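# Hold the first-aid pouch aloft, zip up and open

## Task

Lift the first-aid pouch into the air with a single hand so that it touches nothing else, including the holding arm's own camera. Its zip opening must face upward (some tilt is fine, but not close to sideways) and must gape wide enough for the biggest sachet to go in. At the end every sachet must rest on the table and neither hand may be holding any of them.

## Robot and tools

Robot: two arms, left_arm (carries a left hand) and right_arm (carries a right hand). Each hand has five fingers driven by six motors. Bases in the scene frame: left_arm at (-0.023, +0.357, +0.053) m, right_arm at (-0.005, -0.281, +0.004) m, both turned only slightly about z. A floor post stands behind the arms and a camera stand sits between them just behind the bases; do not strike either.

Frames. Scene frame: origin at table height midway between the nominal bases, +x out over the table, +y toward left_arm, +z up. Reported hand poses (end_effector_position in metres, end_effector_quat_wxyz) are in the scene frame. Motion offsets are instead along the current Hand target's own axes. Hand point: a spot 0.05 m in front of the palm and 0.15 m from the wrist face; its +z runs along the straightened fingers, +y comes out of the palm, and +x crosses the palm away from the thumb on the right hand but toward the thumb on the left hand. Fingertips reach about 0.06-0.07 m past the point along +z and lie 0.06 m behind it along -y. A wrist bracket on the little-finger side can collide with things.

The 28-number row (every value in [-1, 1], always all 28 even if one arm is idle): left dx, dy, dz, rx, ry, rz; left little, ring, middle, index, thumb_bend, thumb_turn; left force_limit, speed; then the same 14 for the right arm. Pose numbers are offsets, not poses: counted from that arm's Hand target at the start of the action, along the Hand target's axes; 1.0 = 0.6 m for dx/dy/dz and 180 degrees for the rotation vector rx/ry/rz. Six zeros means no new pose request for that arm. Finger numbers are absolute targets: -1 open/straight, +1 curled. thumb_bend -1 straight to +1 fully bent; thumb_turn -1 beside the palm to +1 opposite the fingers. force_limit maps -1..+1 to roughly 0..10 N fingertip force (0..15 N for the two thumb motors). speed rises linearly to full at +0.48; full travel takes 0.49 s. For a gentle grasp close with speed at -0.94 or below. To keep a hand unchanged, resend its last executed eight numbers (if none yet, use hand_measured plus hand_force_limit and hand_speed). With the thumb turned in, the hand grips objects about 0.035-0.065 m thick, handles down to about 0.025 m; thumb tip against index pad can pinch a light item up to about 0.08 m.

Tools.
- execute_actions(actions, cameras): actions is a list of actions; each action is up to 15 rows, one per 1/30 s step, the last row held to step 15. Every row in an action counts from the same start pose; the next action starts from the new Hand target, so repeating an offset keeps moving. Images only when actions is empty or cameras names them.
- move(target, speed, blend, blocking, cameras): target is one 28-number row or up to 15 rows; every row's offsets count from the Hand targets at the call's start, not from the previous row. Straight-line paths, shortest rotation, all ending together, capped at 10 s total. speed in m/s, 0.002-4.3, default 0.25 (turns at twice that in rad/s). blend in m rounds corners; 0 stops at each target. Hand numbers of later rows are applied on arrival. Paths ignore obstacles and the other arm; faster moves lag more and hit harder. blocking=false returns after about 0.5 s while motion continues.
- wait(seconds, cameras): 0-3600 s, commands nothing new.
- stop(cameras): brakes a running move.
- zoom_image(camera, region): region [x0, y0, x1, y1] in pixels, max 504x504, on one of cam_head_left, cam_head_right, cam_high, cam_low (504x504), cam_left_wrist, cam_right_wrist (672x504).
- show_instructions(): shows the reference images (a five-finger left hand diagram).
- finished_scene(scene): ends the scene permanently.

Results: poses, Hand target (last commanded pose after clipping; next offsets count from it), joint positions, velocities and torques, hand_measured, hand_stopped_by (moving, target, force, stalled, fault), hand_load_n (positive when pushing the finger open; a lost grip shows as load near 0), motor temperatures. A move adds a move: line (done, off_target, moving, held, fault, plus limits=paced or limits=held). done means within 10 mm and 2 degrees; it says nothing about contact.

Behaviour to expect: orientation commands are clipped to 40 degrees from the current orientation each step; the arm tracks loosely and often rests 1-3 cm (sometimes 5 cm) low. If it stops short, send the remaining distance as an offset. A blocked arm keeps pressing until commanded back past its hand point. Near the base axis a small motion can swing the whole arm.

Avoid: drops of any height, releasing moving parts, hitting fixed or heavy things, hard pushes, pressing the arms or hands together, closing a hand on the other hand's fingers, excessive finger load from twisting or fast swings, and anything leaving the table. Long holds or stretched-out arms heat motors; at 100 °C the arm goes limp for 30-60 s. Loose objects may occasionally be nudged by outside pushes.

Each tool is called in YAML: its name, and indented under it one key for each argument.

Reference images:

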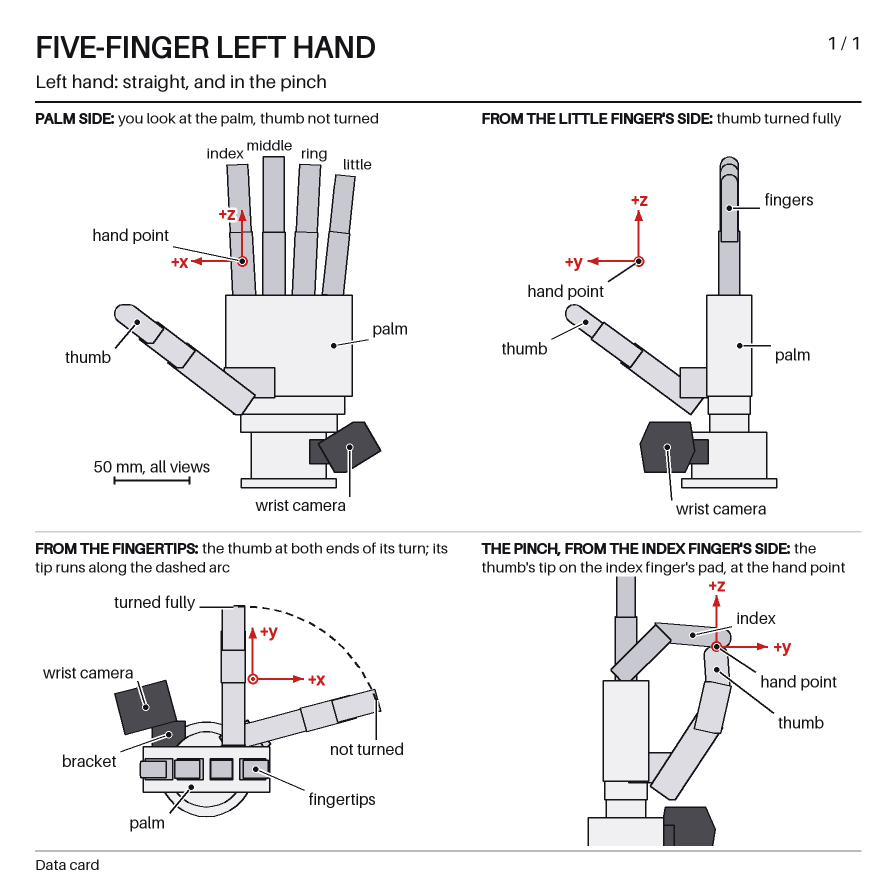

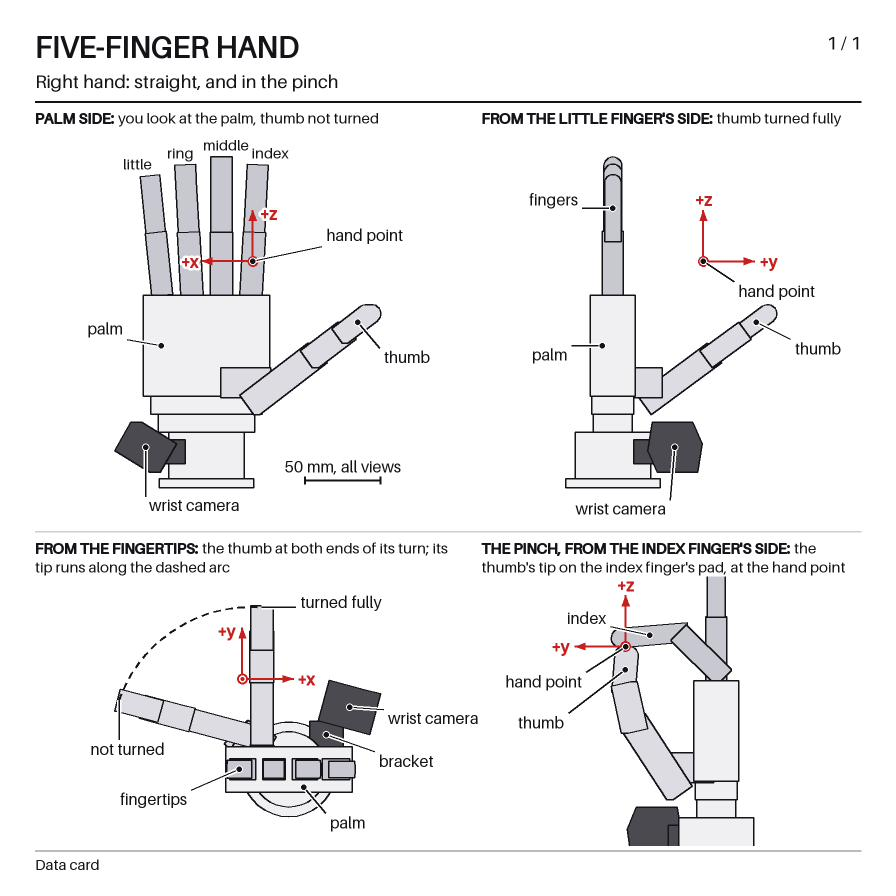

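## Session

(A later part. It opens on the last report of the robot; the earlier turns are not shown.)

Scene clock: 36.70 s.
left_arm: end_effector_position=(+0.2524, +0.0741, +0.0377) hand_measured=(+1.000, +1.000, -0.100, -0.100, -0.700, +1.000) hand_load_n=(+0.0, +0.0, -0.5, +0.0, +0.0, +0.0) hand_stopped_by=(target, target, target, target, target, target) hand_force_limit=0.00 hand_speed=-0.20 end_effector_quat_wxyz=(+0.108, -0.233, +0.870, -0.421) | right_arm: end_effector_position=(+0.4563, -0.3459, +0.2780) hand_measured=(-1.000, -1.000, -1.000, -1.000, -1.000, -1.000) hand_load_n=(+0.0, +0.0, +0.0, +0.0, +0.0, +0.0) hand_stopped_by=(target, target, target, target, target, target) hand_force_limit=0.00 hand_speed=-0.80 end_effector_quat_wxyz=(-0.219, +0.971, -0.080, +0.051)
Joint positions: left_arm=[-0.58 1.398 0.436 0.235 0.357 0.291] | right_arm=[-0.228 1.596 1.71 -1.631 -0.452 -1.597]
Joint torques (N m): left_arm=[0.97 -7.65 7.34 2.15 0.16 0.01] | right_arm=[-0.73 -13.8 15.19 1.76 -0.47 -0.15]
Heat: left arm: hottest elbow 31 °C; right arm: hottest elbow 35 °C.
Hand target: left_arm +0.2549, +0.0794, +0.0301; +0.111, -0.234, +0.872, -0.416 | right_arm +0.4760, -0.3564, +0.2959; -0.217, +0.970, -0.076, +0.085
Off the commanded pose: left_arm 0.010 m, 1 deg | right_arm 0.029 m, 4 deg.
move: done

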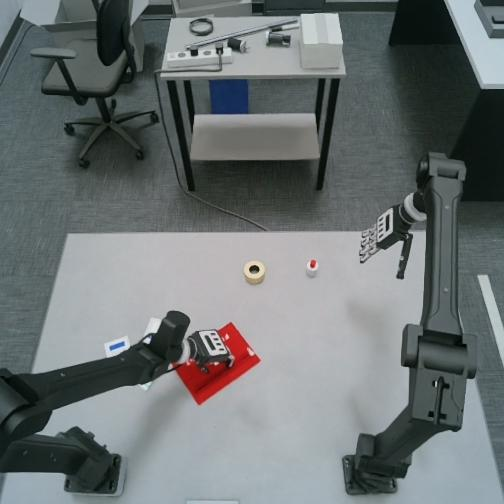

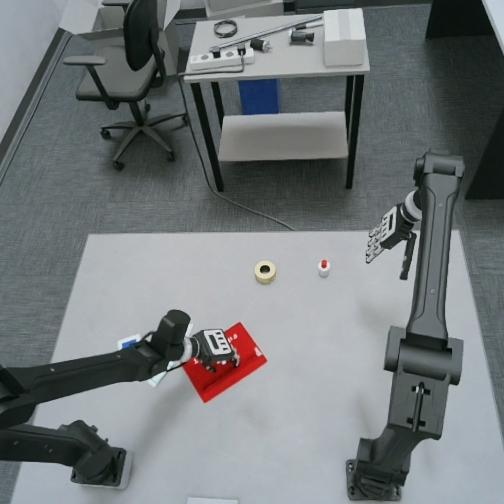

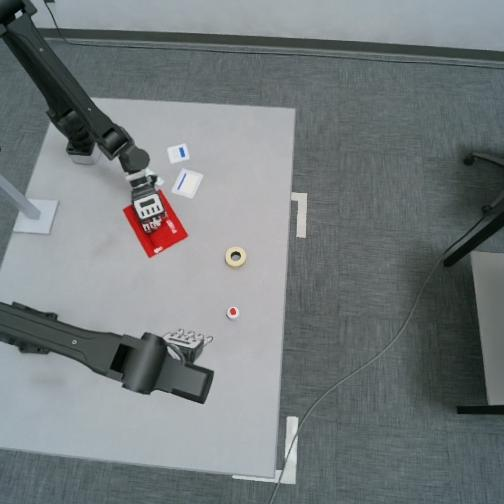

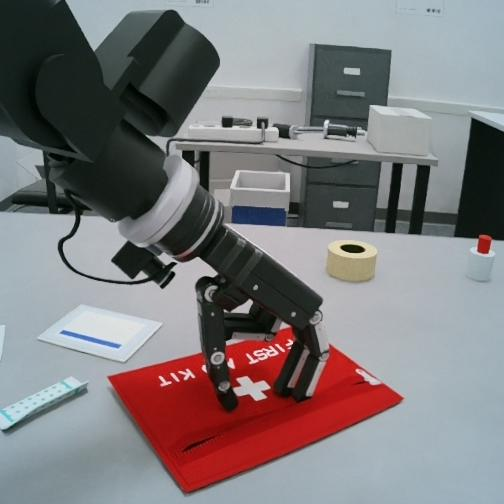

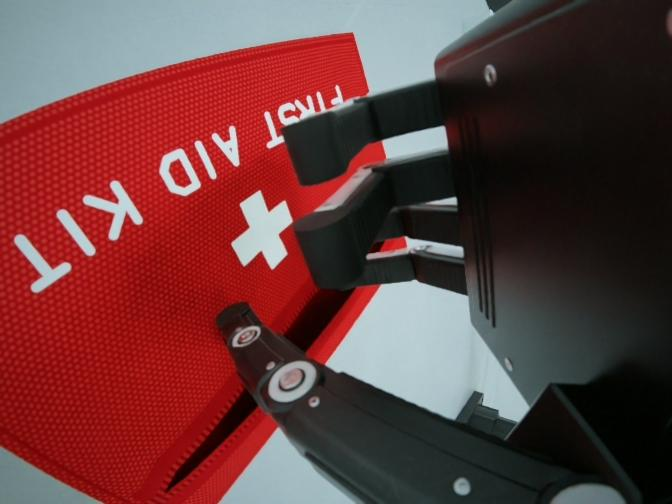

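move:
  target: [0,0.006,0.005,0,0,0,1,1,0.1,0.1,-0.3,1,0,-0.5,0,0,0,0,0,0,-1,-1,-1,-1,-1,-1,0,-0.8]
  speed: 0.05
  cameras: ["cam_head_right","cam_low","cam_left_wrist"]

zoom_image:
  camera: "cam_low"
  region: [100, 250, 430, 504]

Scene clock: 38.30 s.
left_arm: end_effector_position=(+0.2537, +0.0736, +0.0329) hand_measured=(+1.000, +1.000, +0.100, +0.100, -0.300, +1.000) hand_load_n=(+0.0, +0.0, -1.0, +0.0, +0.0, +0.0) hand_stopped_by=(target, target, target, target, target, target) hand_force_limit=0.00 hand_speed=-0.50 end_effector_quat_wxyz=(+0.109, -0.232, +0.870, -0.421) | right_arm: end_effector_position=(+0.4563, -0.3459, +0.2780) hand_measured=(-1.000, -1.000, -1.000, -1.000, -1.000, -1.000) hand_load_n=(+0.0, +0.0, +0.0, +0.0, +0.0, +0.0) hand_stopped_by=(target, target, target, target, target, target) hand_force_limit=0.00 hand_speed=-0.80 end_effector_quat_wxyz=(-0.219, +0.971, -0.080, +0.051)
Joint positions: left_arm=[-0.579 1.419 0.436 0.256 0.357 0.293] | right_arm=[-0.228 1.596 1.71 -1.631 -0.452 -1.597]
Joint torques (N m): left_arm=[1.08 -8.18 6.65 2.07 0.16 0.05] | right_arm=[-0.91 -13.68 15.21 1.69 -0.47 -0.16]
Heat: left arm: hottest elbow 31 °C; right arm: hottest elbow 35 °C.
Hand target: left_arm +0.2550, +0.0794, +0.0255; +0.111, -0.234, +0.872, -0.416 | right_arm +0.4760, -0.3564, +0.2959; -0.217, +0.970, -0.076, +0.085
Off the commanded pose: left_arm 0.010 m, 1 deg | right_arm 0.029 m, 4 deg.
move: done

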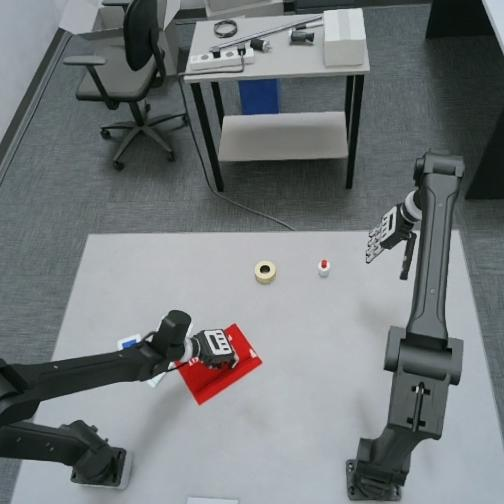

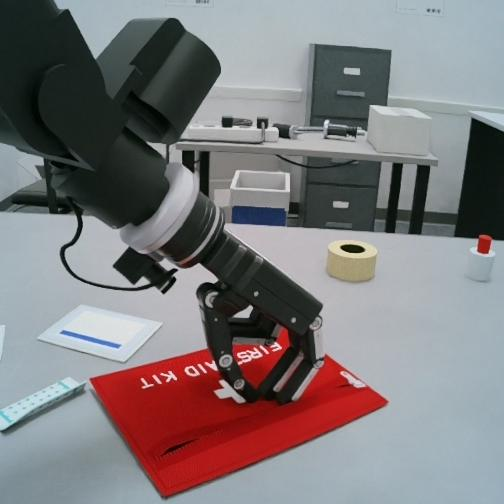

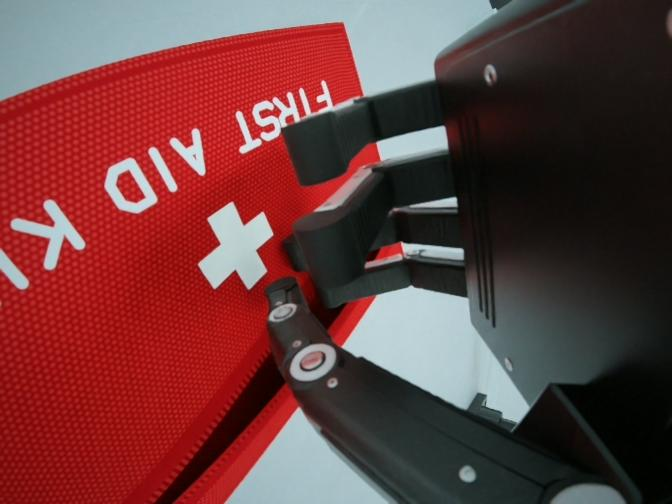

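Scaled by 1.527.

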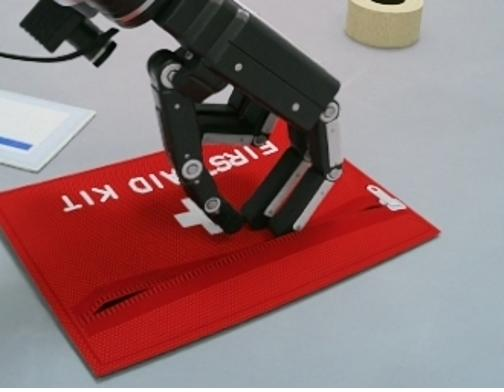

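move:
  target: [0,0.006,0.005,0,0,0,1,1,0.25,0.25,0.0,1,0.2,-0.5,0,0,0,0,0,0,-1,-1,-1,-1,-1,-1,0,-0.8]
  speed: 0.05
  cameras: ["cam_head_right","cam_low","cam_left_wrist"]

zoom_image:
  camera: "cam_low"
  region: [100, 250, 430, 504]

Scene clock: 39.10 s.
left_arm: end_effector_position=(+0.2548, +0.0731, +0.0288) hand_measured=(+1.000, +1.000, +0.250, +0.250, -0.072, +1.000) hand_load_n=(+0.0, +0.0, +5.0, +3.0, +8.5, +1.0) hand_stopped_by=(target, target, target, target, force, target) hand_force_limit=0.20 hand_speed=-0.50 end_effector_quat_wxyz=(+0.109, -0.232, +0.870, -0.421) | right_arm: end_effector_position=(+0.4563, -0.3459, +0.2780) hand_measured=(-1.000, -1.000, -1.000, -1.000, -1.000, -1.000) hand_load_n=(+0.0, +0.0, +0.0, +0.0, +0.0, -0.5) hand_stopped_by=(target, target, target, target, target, target) hand_force_limit=0.00 hand_speed=-0.80 end_effector_quat_wxyz=(-0.219, +0.971, -0.080, +0.051)
Joint positions: left_arm=[-0.579 1.437 0.435 0.278 0.357 0.294] | right_arm=[-0.228 1.596 1.71 -1.631 -0.452 -1.597]
Joint torques (N m): left_arm=[0.73 -8.41 6.34 2.1 0.13 0.03] | right_arm=[-0.85 -13.92 15.21 1.63 -0.45 -0.12]
Heat: left arm: hottest elbow 31 °C; right arm: hottest elbow 35 °C.
Hand target: left_arm +0.2551, +0.0793, +0.0207; +0.111, -0.235, +0.872, -0.415 | right_arm +0.4760, -0.3564, +0.2959; -0.217, +0.970, -0.076, +0.085
Off the commanded pose: left_arm 0.010 m, 1 deg | right_arm 0.029 m, 4 deg.
move: done

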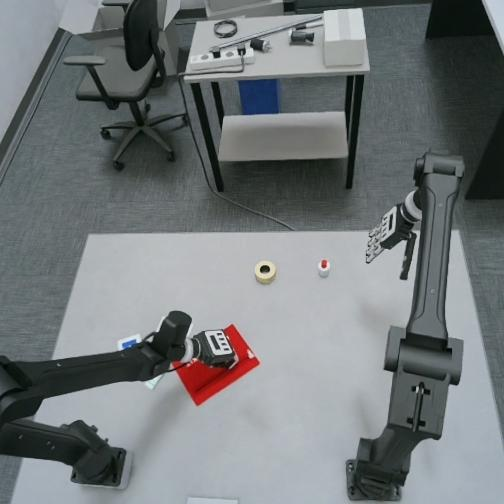

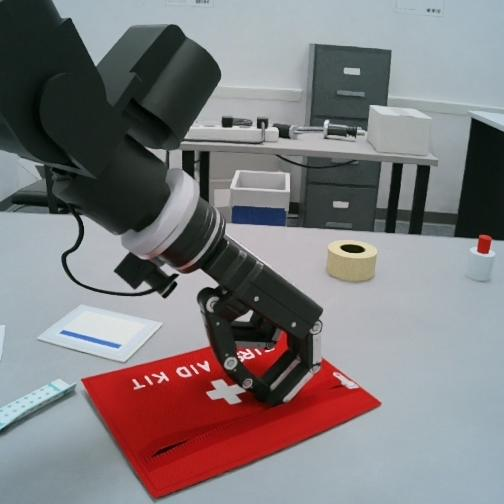

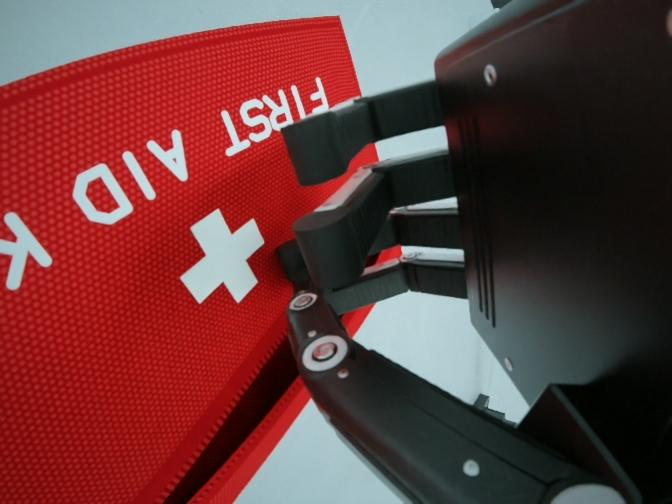

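Scaled by 1.527.

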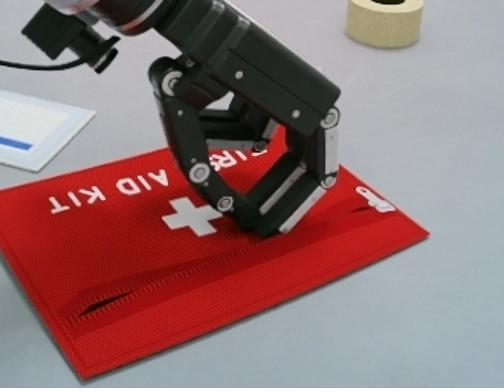

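move:
  target: [0,-0.0518,-0.0419,0,0,0,1,1,0.25,0.25,0.0,1,0.2,-0.5,0,0,0,0,0,0,-1,-1,-1,-1,-1,-1,0,-0.8]
  speed: 0.05
  cameras: ["cam_head_right","cam_low","cam_left_wrist"]

Scene clock: 40.67 s.
left_arm: end_effector_position=(+0.2415, +0.0821, +0.0505) hand_measured=(+1.000, +1.000, +0.250, +0.250, -0.072, +1.000) hand_load_n=(+0.0, +0.0, +5.5, +3.0, +8.5, +0.5) hand_stopped_by=(target, target, target, target, force, target) hand_force_limit=0.20 hand_speed=-0.50 end_effector_quat_wxyz=(+0.100, -0.236, +0.875, -0.410) | right_arm: end_effector_position=(+0.4563, -0.3459, +0.2780) hand_measured=(-1.000, -1.000, -1.000, -1.000, -1.000, -1.000) hand_load_n=(+0.0, +0.0, +0.0, +0.0, +0.0, +0.0) hand_stopped_by=(target, target, target, target, target, target) hand_force_limit=0.00 hand_speed=-0.80 end_effector_quat_wxyz=(-0.219, +0.971, -0.080, +0.051)
Joint positions: left_arm=[-0.579 1.317 0.435 0.126 0.357 0.294] | right_arm=[-0.228 1.596 1.71 -1.631 -0.452 -1.597]
Joint torques (N m): left_arm=[1.08 -9.23 10.78 0.98 0.14 0.04] | right_arm=[-0.56 -13.8 15.19 1.68 -0.46 -0.15]
Heat: left arm: hottest elbow 31 °C; right arm: hottest elbow 35 °C.
Hand target: left_arm +0.2552, +0.0793, +0.0608; +0.111, -0.234, +0.872, -0.416 | right_arm +0.4760, -0.3564, +0.2959; -0.217, +0.970, -0.076, +0.085
Off the commanded pose: left_arm 0.017 m, 1 deg | right_arm 0.029 m, 4 deg.
move: off_target (left_arm)

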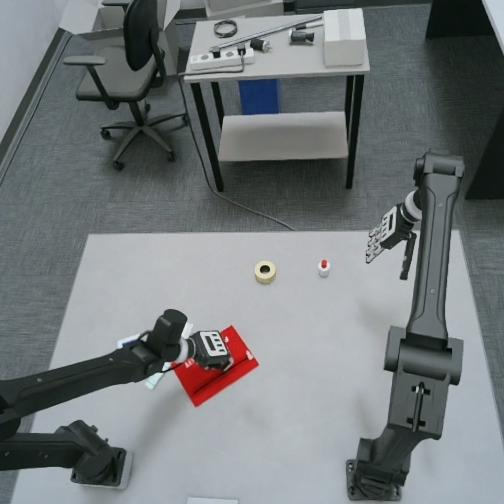

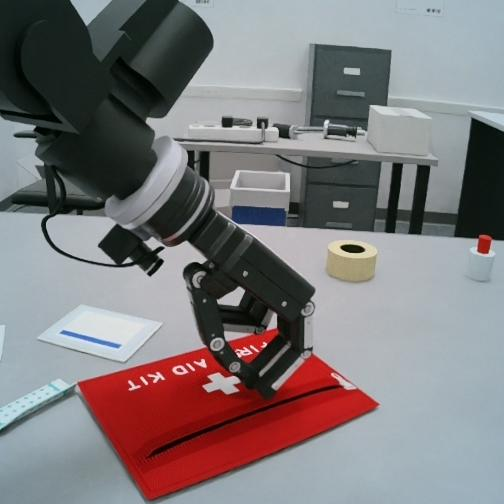

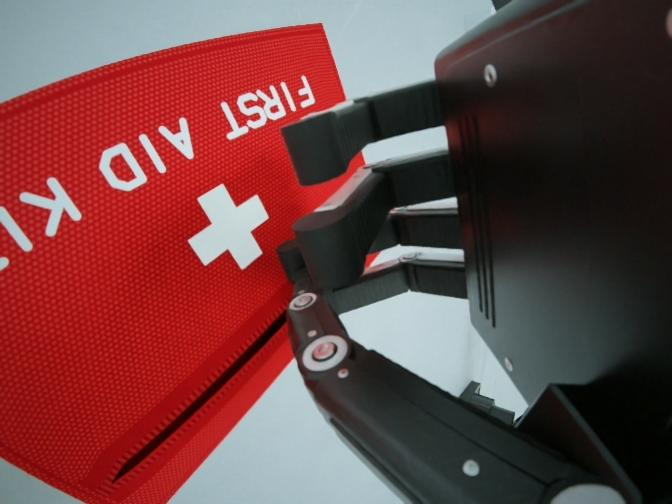

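move:
  target:
    - [0,-0.1036,-0.0839,0,0,0,1,1,0,0,-0.9,1,0,-0.2,0,0,0,0,0,0,-1,-1,-1,-1,-1,-1,0,-0.8]
    - [0.071,-0.0657,-0.1307,-0.1351,0.2933,0.4113,0,0,0,0,-0.9,1,0,-0.2,0,0,0,0,0,0,-1,-1,-1,-1,-1,-1,0,-0.8]
  blend: [0.03,0]
  speed: 0.15
  cameras: ["all"]

zoom_image:
  camera: "cam_high"
  region: [90, 130, 210, 270]

zoom_image:
  camera: "cam_head_right"
  region: [150, 290, 290, 420]

Scene clock: 50.63 s.
left_arm: end_effector_position=(+0.1931, +0.1012, +0.1332) hand_measured=(+0.000, +0.000, +0.000, +0.000, -0.900, +1.000) hand_load_n=(+0.0, +0.0, +0.0, +0.0, +0.0, +0.0) hand_stopped_by=(target, target, target, target, target, target) hand_force_limit=0.00 hand_speed=-0.20 end_effector_quat_wxyz=(-0.093, +0.483, +0.858, -0.150) | right_arm: end_effector_position=(+0.4563, -0.3459, +0.2780) hand_measured=(-1.000, -1.000, -1.000, -1.000, -1.000, -1.000) hand_load_n=(+0.0, +0.0, +0.0, -0.5, +0.0, +0.0) hand_stopped_by=(target, target, target, target, target, target) hand_force_limit=0.00 hand_speed=-0.80 end_effector_quat_wxyz=(-0.219, +0.971, -0.080, +0.051)
Joint positions: left_arm=[-0.838 1.41 0.982 -1.223 0.347 1.757] | right_arm=[-0.228 1.596 1.71 -1.631 -0.452 -1.597]
Joint torques (N m): left_arm=[-0.73 -10.4 13.11 -0.21 0.15 0.02] | right_arm=[-0.85 -13.74 15.16 1.73 -0.46 -0.13]
Heat: left arm: hottest elbow 32 °C; right arm: hottest elbow 36 °C.
Hand target: left_arm +0.2004, +0.0892, +0.1409; -0.087, +0.492, +0.853, -0.151 | right_arm +0.4760, -0.3564, +0.2959; -0.217, +0.970, -0.076, +0.085
Off the commanded pose: left_arm 0.016 m, 1 deg | right_arm 0.029 m, 4 deg.
move: off_target (left_arm); target 2's new numbers were sent with left_arm's hand 0.016 m and 1 deg from that target

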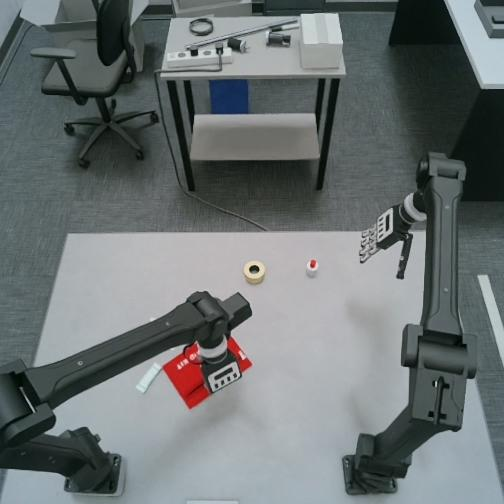

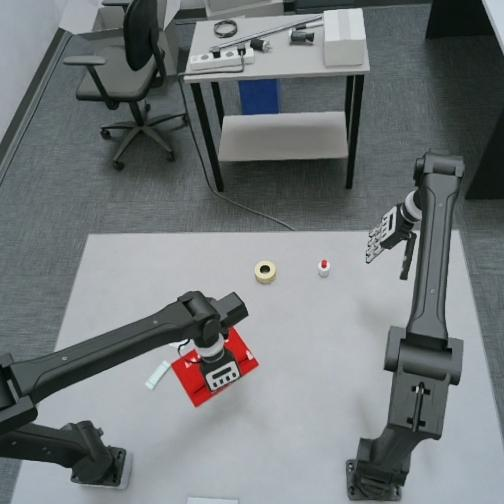

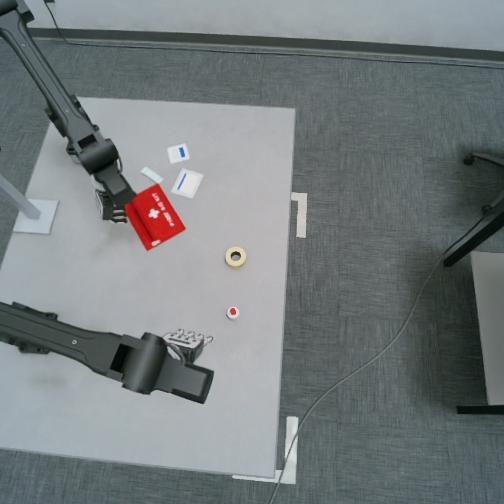

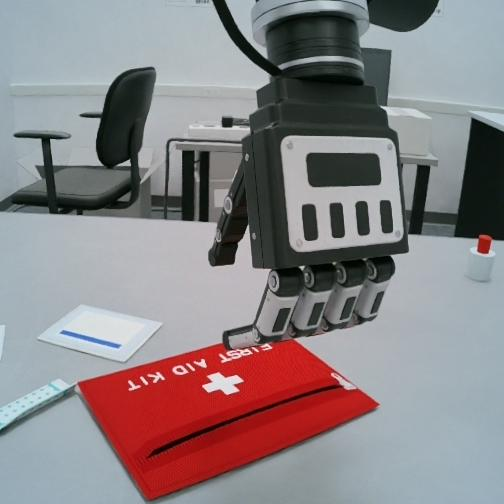

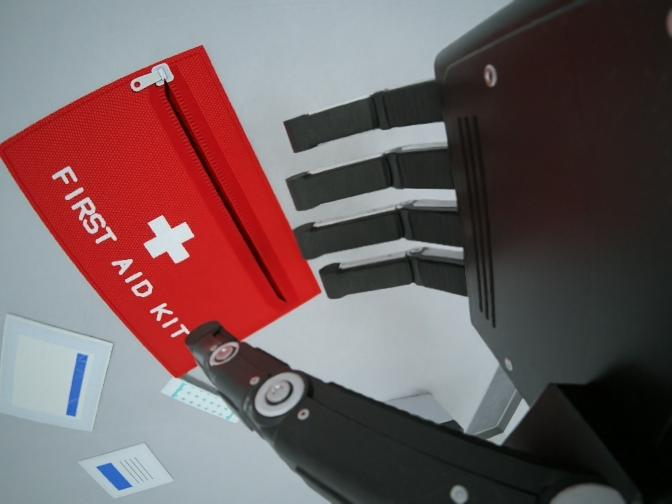

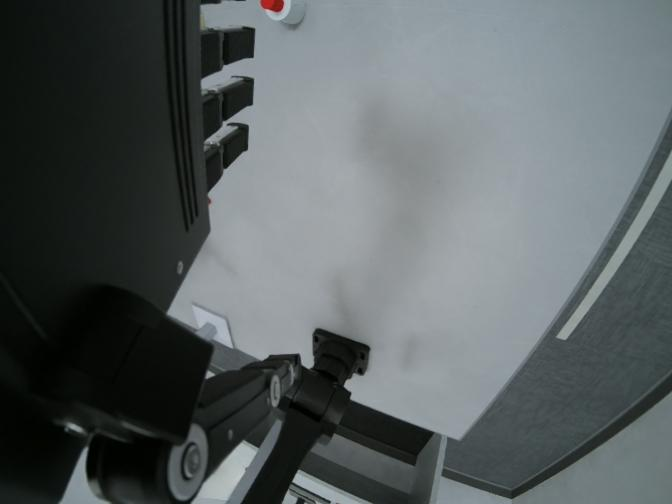

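Scaled by 3.600.

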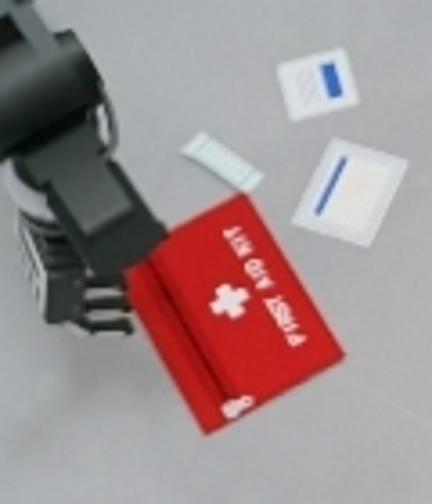

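Scaled by 3.600.

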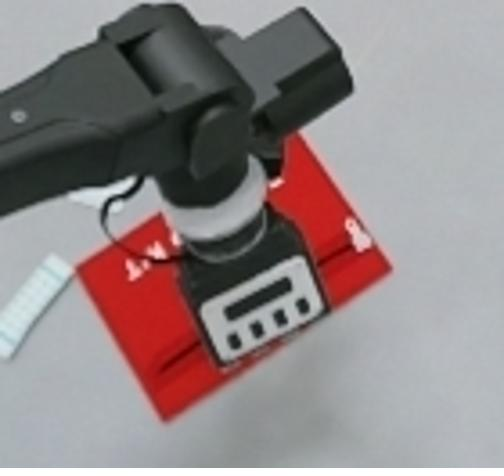

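move:
  target: [-0.006,0.0833,0.0815,0,0,0,0,0,0,0,-0.9,1,0,-0.2,0,0,0,0,0,0,-1,-1,-1,-1,-1,-1,0,-0.8]
  speed: 0.12
  cameras: ["cam_high","cam_head_right","cam_low","cam_left_wrist"]

zoom_image:
  camera: "cam_high"
  region: [90, 130, 210, 270]

zoom_image:
  camera: "cam_low"
  region: [100, 250, 430, 504]

Scene clock: 53.43 s.
left_arm: end_effector_position=(+0.2238, +0.1009, +0.0816) hand_measured=(+0.000, +0.000, +0.000, +0.000, -0.900, +1.000) hand_load_n=(+0.0, +0.0, +0.0, +0.0, +0.0, +0.0) hand_stopped_by=(target, target, target, target, target, target) hand_force_limit=0.00 hand_speed=-0.20 end_effector_quat_wxyz=(-0.090, +0.491, +0.854, -0.150) | right_arm: end_effector_position=(+0.4563, -0.3459, +0.2780) hand_measured=(-1.000, -1.000, -1.000, -1.000, -1.000, -1.000) hand_load_n=(+0.0, +0.5, +0.0, +0.0, +0.0, +0.0) hand_stopped_by=(target, target, target, target, target, target) hand_force_limit=0.00 hand_speed=-0.80 end_effector_quat_wxyz=(-0.219, +0.971, -0.080, +0.051)
Joint positions: left_arm=[-0.781 1.531 0.961 -1.097 0.339 1.835] | right_arm=[-0.228 1.596 1.71 -1.631 -0.452 -1.597]
Joint torques (N m): left_arm=[0.62 -12.45 8.62 0.62 0.2 0.04] | right_arm=[-0.79 -13.86 15.17 1.76 -0.46 -0.13]
Heat: left arm: hottest elbow 32 °C; right arm: hottest elbow 36 °C.
Hand target: left_arm +0.2282, +0.1013, +0.0776; -0.088, +0.492, +0.853, -0.151 | right_arm +0.4760, -0.3564, +0.2959; -0.217, +0.970, -0.076, +0.085
Off the commanded pose: left_arm 0.006 m, 0 deg | right_arm 0.029 m, 4 deg.
move: done
Images, in order (width x height): cam_head_right 504x504, cam_high 504x504, cam_low 504x504, cam_left_wrist 672x504.

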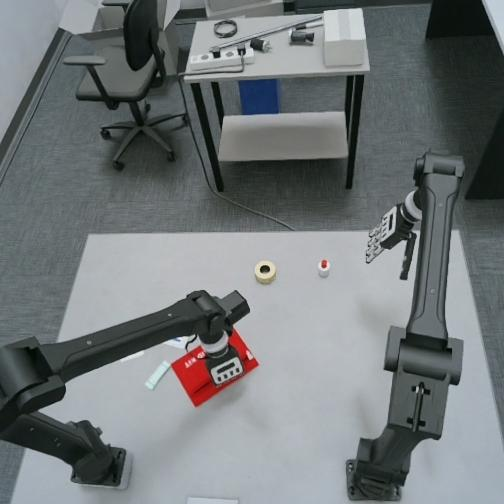

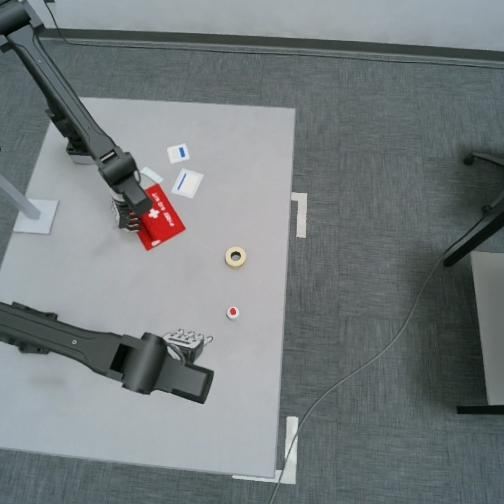

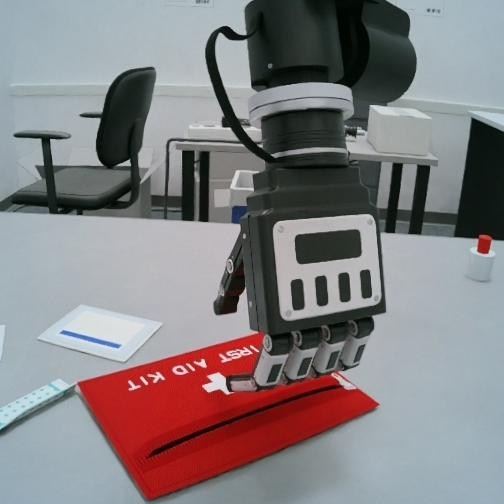

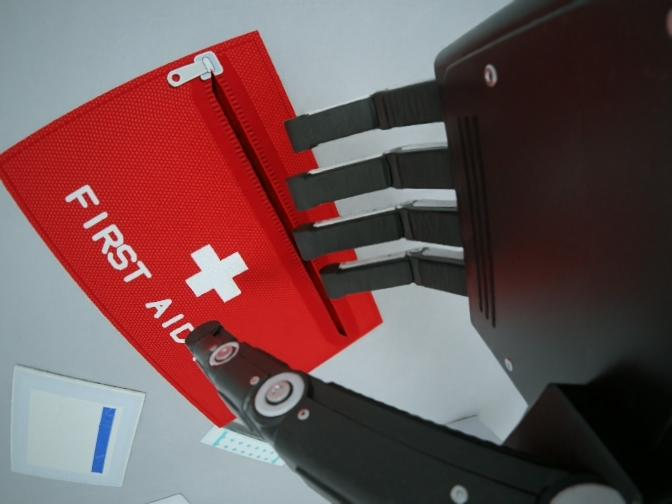

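Scaled by 3.600.

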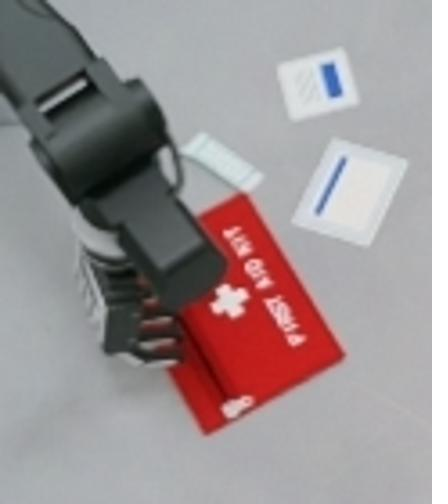

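Scaled by 1.527.

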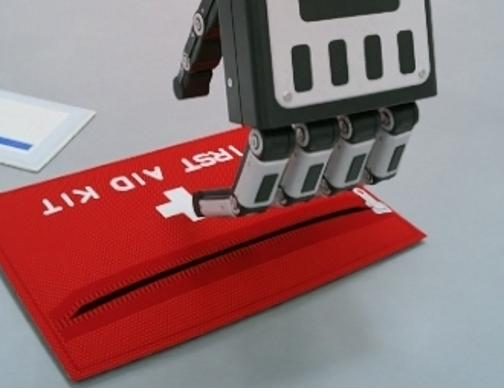

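move:
  target: [0.025,0.0182,0.05,0,0,0,0,0,0,0,-0.9,1,0,-0.2,0,0,0,0,0,0,-1,-1,-1,-1,-1,-1,0,-0.8]
  speed: 0.1
  cameras: ["cam_high","cam_head_right","cam_low","cam_left_wrist"]

zoom_image:
  camera: "cam_low"
  region: [100, 250, 430, 504]

Scene clock: 55.00 s.
left_arm: end_effector_position=(+0.2157, +0.1126, +0.0505) hand_measured=(+0.000, +0.000, +0.000, +0.000, -0.900, +1.000) hand_load_n=(+0.0, +0.0, +0.0, +0.0, +0.0, +0.0) hand_stopped_by=(target, target, target, target, target, target) hand_force_limit=0.00 hand_speed=-0.20 end_effector_quat_wxyz=(-0.089, +0.492, +0.853, -0.151) | right_arm: end_effector_position=(+0.4563, -0.3459, +0.2780) hand_measured=(-1.000, -1.000, -1.000, -1.000, -1.000, -1.000) hand_load_n=(+0.0, +0.0, +0.0, +0.0, +0.0, +0.0) hand_stopped_by=(target, target, target, target, target, target) hand_force_limit=0.00 hand_speed=-0.80 end_effector_quat_wxyz=(-0.219, +0.971, -0.080, +0.051)
Joint positions: left_arm=[-0.774 1.549 0.883 -1.002 0.339 1.845] | right_arm=[-0.228 1.596 1.71 -1.631 -0.452 -1.597]
Joint torques (N m): left_arm=[1.03 -11.99 8.17 0.64 0.15 -0.01] | right_arm=[-1.08 -13.63 15.13 1.66 -0.48 -0.14]
Heat: left arm: hottest elbow 32 °C; right arm: hottest elbow 36 °C.
Hand target: left_arm +0.2207, +0.1142, +0.0459; -0.087, +0.492, +0.853, -0.151 | right_arm +0.4760, -0.3564, +0.2959; -0.217, +0.970, -0.076, +0.085
Off the commanded pose: left_arm 0.007 m, 0 deg | right_arm 0.029 m, 4 deg.
move: done
Images, in order (width x height): cam_head_right 504x504, cam_high 504x504, cam_low 504x504, cam_left_wrist 672x504.

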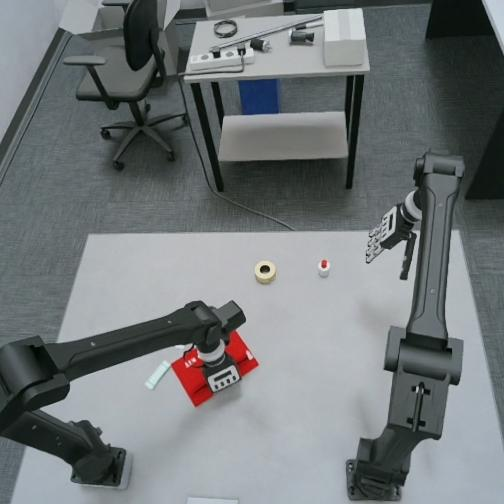

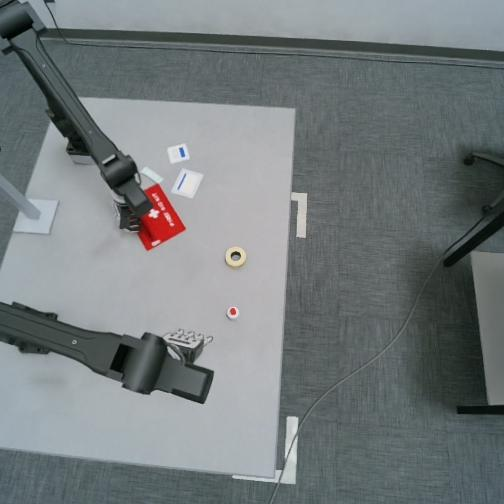

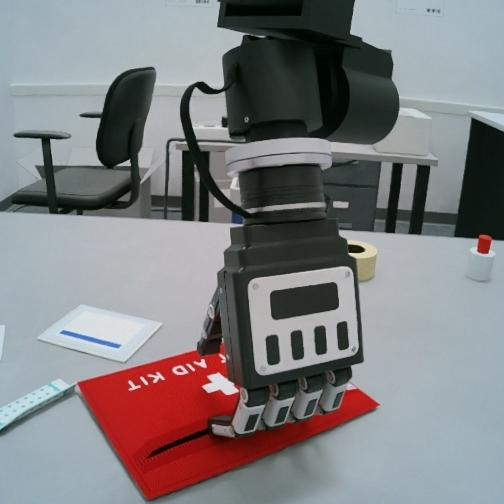

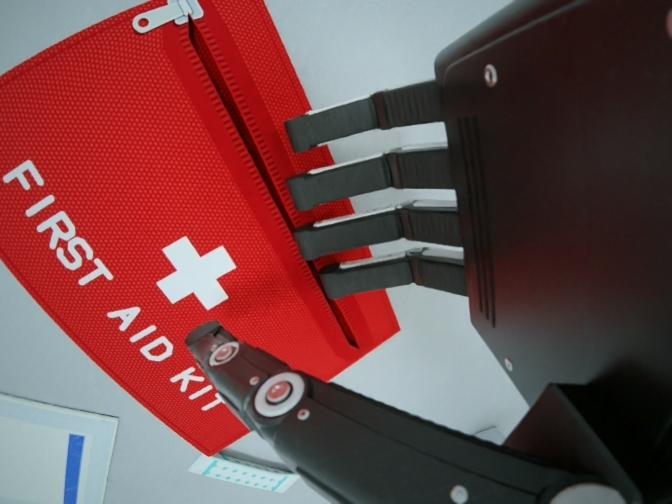

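Scaled by 1.527.

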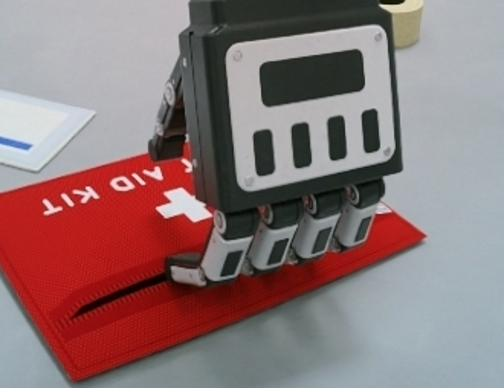

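move:
  target: [0,0.0057,0.0157,0,-0.0114,-0.0313,0,0,0,0,-0.9,1,0,-0.2,0,0,0,0,0,0,-1,-1,-1,-1,-1,-1,0,-0.8]
  speed: 0.06
  cameras: ["cam_high","cam_head_right","cam_low","cam_left_wrist"]

zoom_image:
  camera: "cam_low"
  region: [100, 250, 430, 504]

Scene clock: 58.80 s.
left_arm: end_effector_position=(+0.2195, +0.1104, +0.0426) hand_measured=(+0.000, +0.000, +0.000, +0.000, -0.900, +1.000) hand_load_n=(+0.0, +0.0, +0.0, +0.0, +0.0, +0.0) hand_stopped_by=(target, target, target, target, target, target) hand_force_limit=0.00 hand_speed=-0.20 end_effector_quat_wxyz=(-0.075, +0.458, +0.872, -0.155) | right_arm: end_effector_position=(+0.4563, -0.3459, +0.2780) hand_measured=(-1.000, -1.000, -1.000, -1.000, -1.000, -1.000) hand_load_n=(+0.0, +0.0, +0.0, +0.0, +0.0, +0.0) hand_stopped_by=(target, target, target, target, target, target) hand_force_limit=0.00 hand_speed=-0.80 end_effector_quat_wxyz=(-0.219, +0.971, -0.080, +0.051)
Joint positions: left_arm=[-0.765 1.557 0.868 -0.938 0.342 1.766] | right_arm=[-0.228 1.596 1.71 -1.631 -0.452 -1.597]
Joint torques (N m): left_arm=[0.97 -11.4 7.68 0.7 0.33 -0.19] | right_arm=[-1.08 -13.68 15.2 1.65 -0.44 -0.16]
Heat: left arm: hottest elbow 32 °C; right arm: hottest elbow 36 °C.
Hand target: left_arm +0.2206, +0.1143, +0.0358; -0.080, +0.447, +0.878, -0.155 | right_arm +0.4760, -0.3564, +0.2959; -0.217, +0.970, -0.076, +0.085
Off the commanded pose: left_arm 0.008 m, 1 deg | right_arm 0.029 m, 4 deg.
move: done
Images, in order (width x height): cam_head_right 504x504, cam_high 504x504, cam_low 504x504, cam_left_wrist 672x504.

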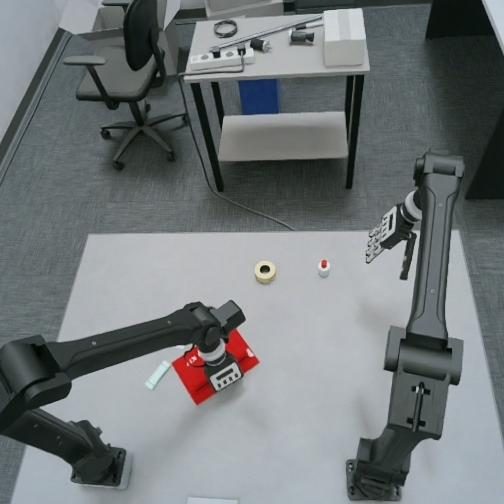

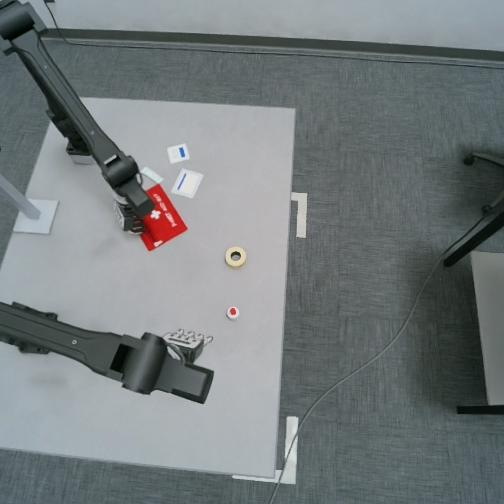

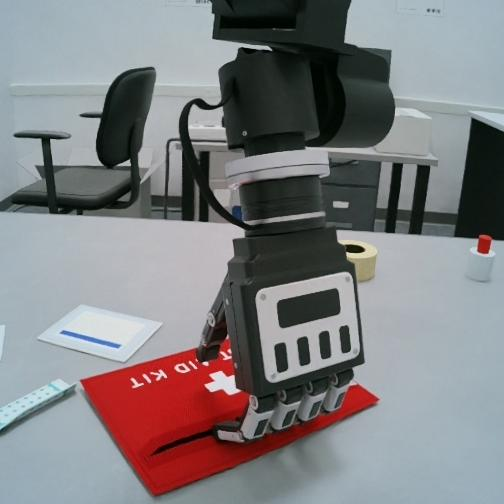

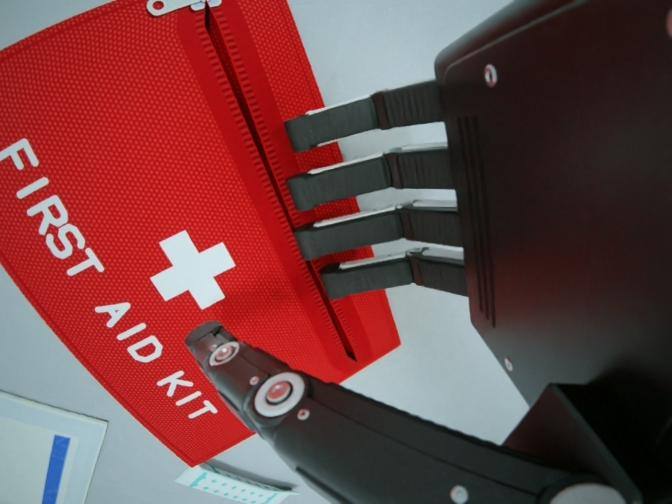

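Scaled by 1.527.

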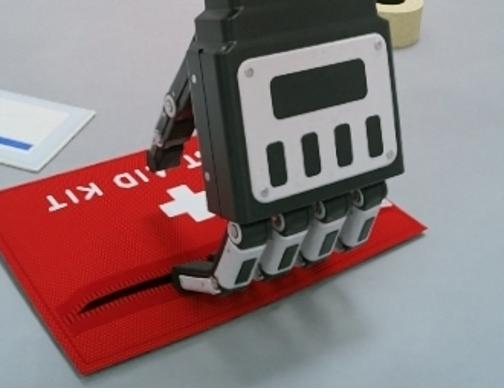

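move:
  target: [0,0.0068,0.0188,0,0,0,0,0,0,0,-0.9,1,0,-0.2,0,0,0,0,0,0,-1,-1,-1,-1,-1,-1,0,-0.8]
  speed: 0.04
  cameras: ["cam_low","cam_left_wrist"]

zoom_image:
  camera: "cam_low"
  region: [100, 250, 430, 504]

Scene clock: 59.77 s.
left_arm: end_effector_position=(+0.2206, +0.1087, +0.0364) hand_measured=(+0.000, +0.000, +0.000, +0.000, -0.900, +1.000) hand_load_n=(+0.0, +0.0, -4.0, +0.0, +0.0, +0.0) hand_stopped_by=(target, target, target, target, target, target) hand_force_limit=0.00 hand_speed=-0.20 end_effector_quat_wxyz=(-0.072, +0.456, +0.873, -0.157) | right_arm: end_effector_position=(+0.4563, -0.3459, +0.2780) hand_measured=(-1.000, -1.000, -1.000, -1.000, -1.000, -1.000) hand_load_n=(+0.0, +0.0, +0.0, +0.0, +0.0, +0.0) hand_stopped_by=(target, target, target, target, target, target) hand_force_limit=0.00 hand_speed=-0.80 end_effector_quat_wxyz=(-0.219, +0.971, -0.080, +0.051)
Joint positions: left_arm=[-0.765 1.569 0.862 -0.912 0.344 1.76] | right_arm=[-0.228 1.596 1.71 -1.631 -0.452 -1.597]
Joint torques (N m): left_arm=[0.79 -10.46 6.89 1.06 0.26 -0.12] | right_arm=[-1.08 -13.8 15.1 1.69 -0.46 -0.14]
Heat: left arm: hottest elbow 32 °C; right arm: hottest elbow 36 °C.
Hand target: left_arm +0.2208, +0.1142, +0.0239; -0.079, +0.447, +0.878, -0.155 | right_arm +0.4760, -0.3564, +0.2959; -0.217, +0.970, -0.076, +0.085
Off the commanded pose: left_arm 0.014 m, 1 deg | right_arm 0.029 m, 4 deg.
move: off_target (left_arm)

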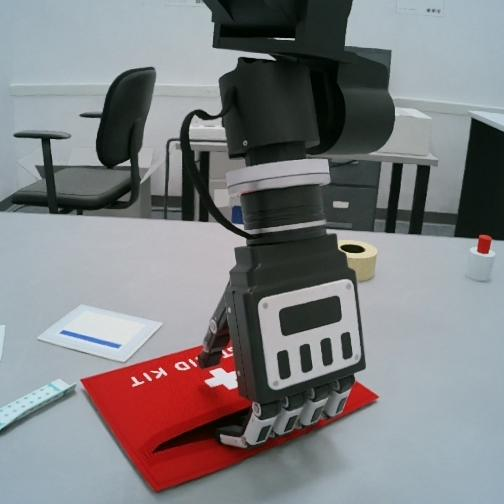

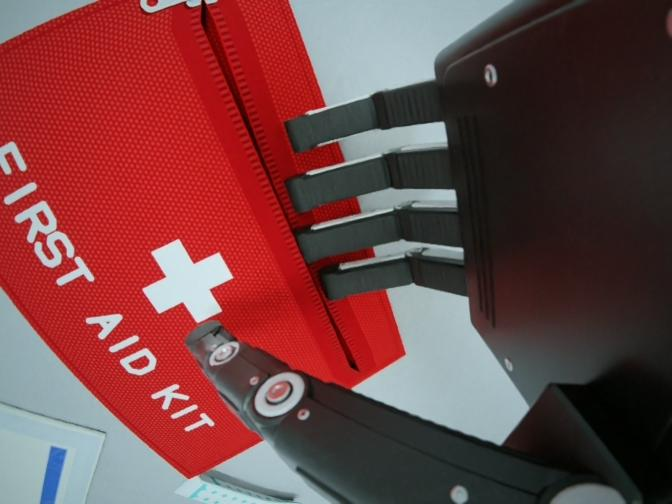

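Scaled by 1.527.

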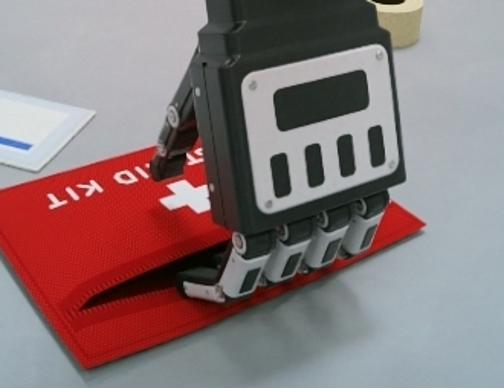

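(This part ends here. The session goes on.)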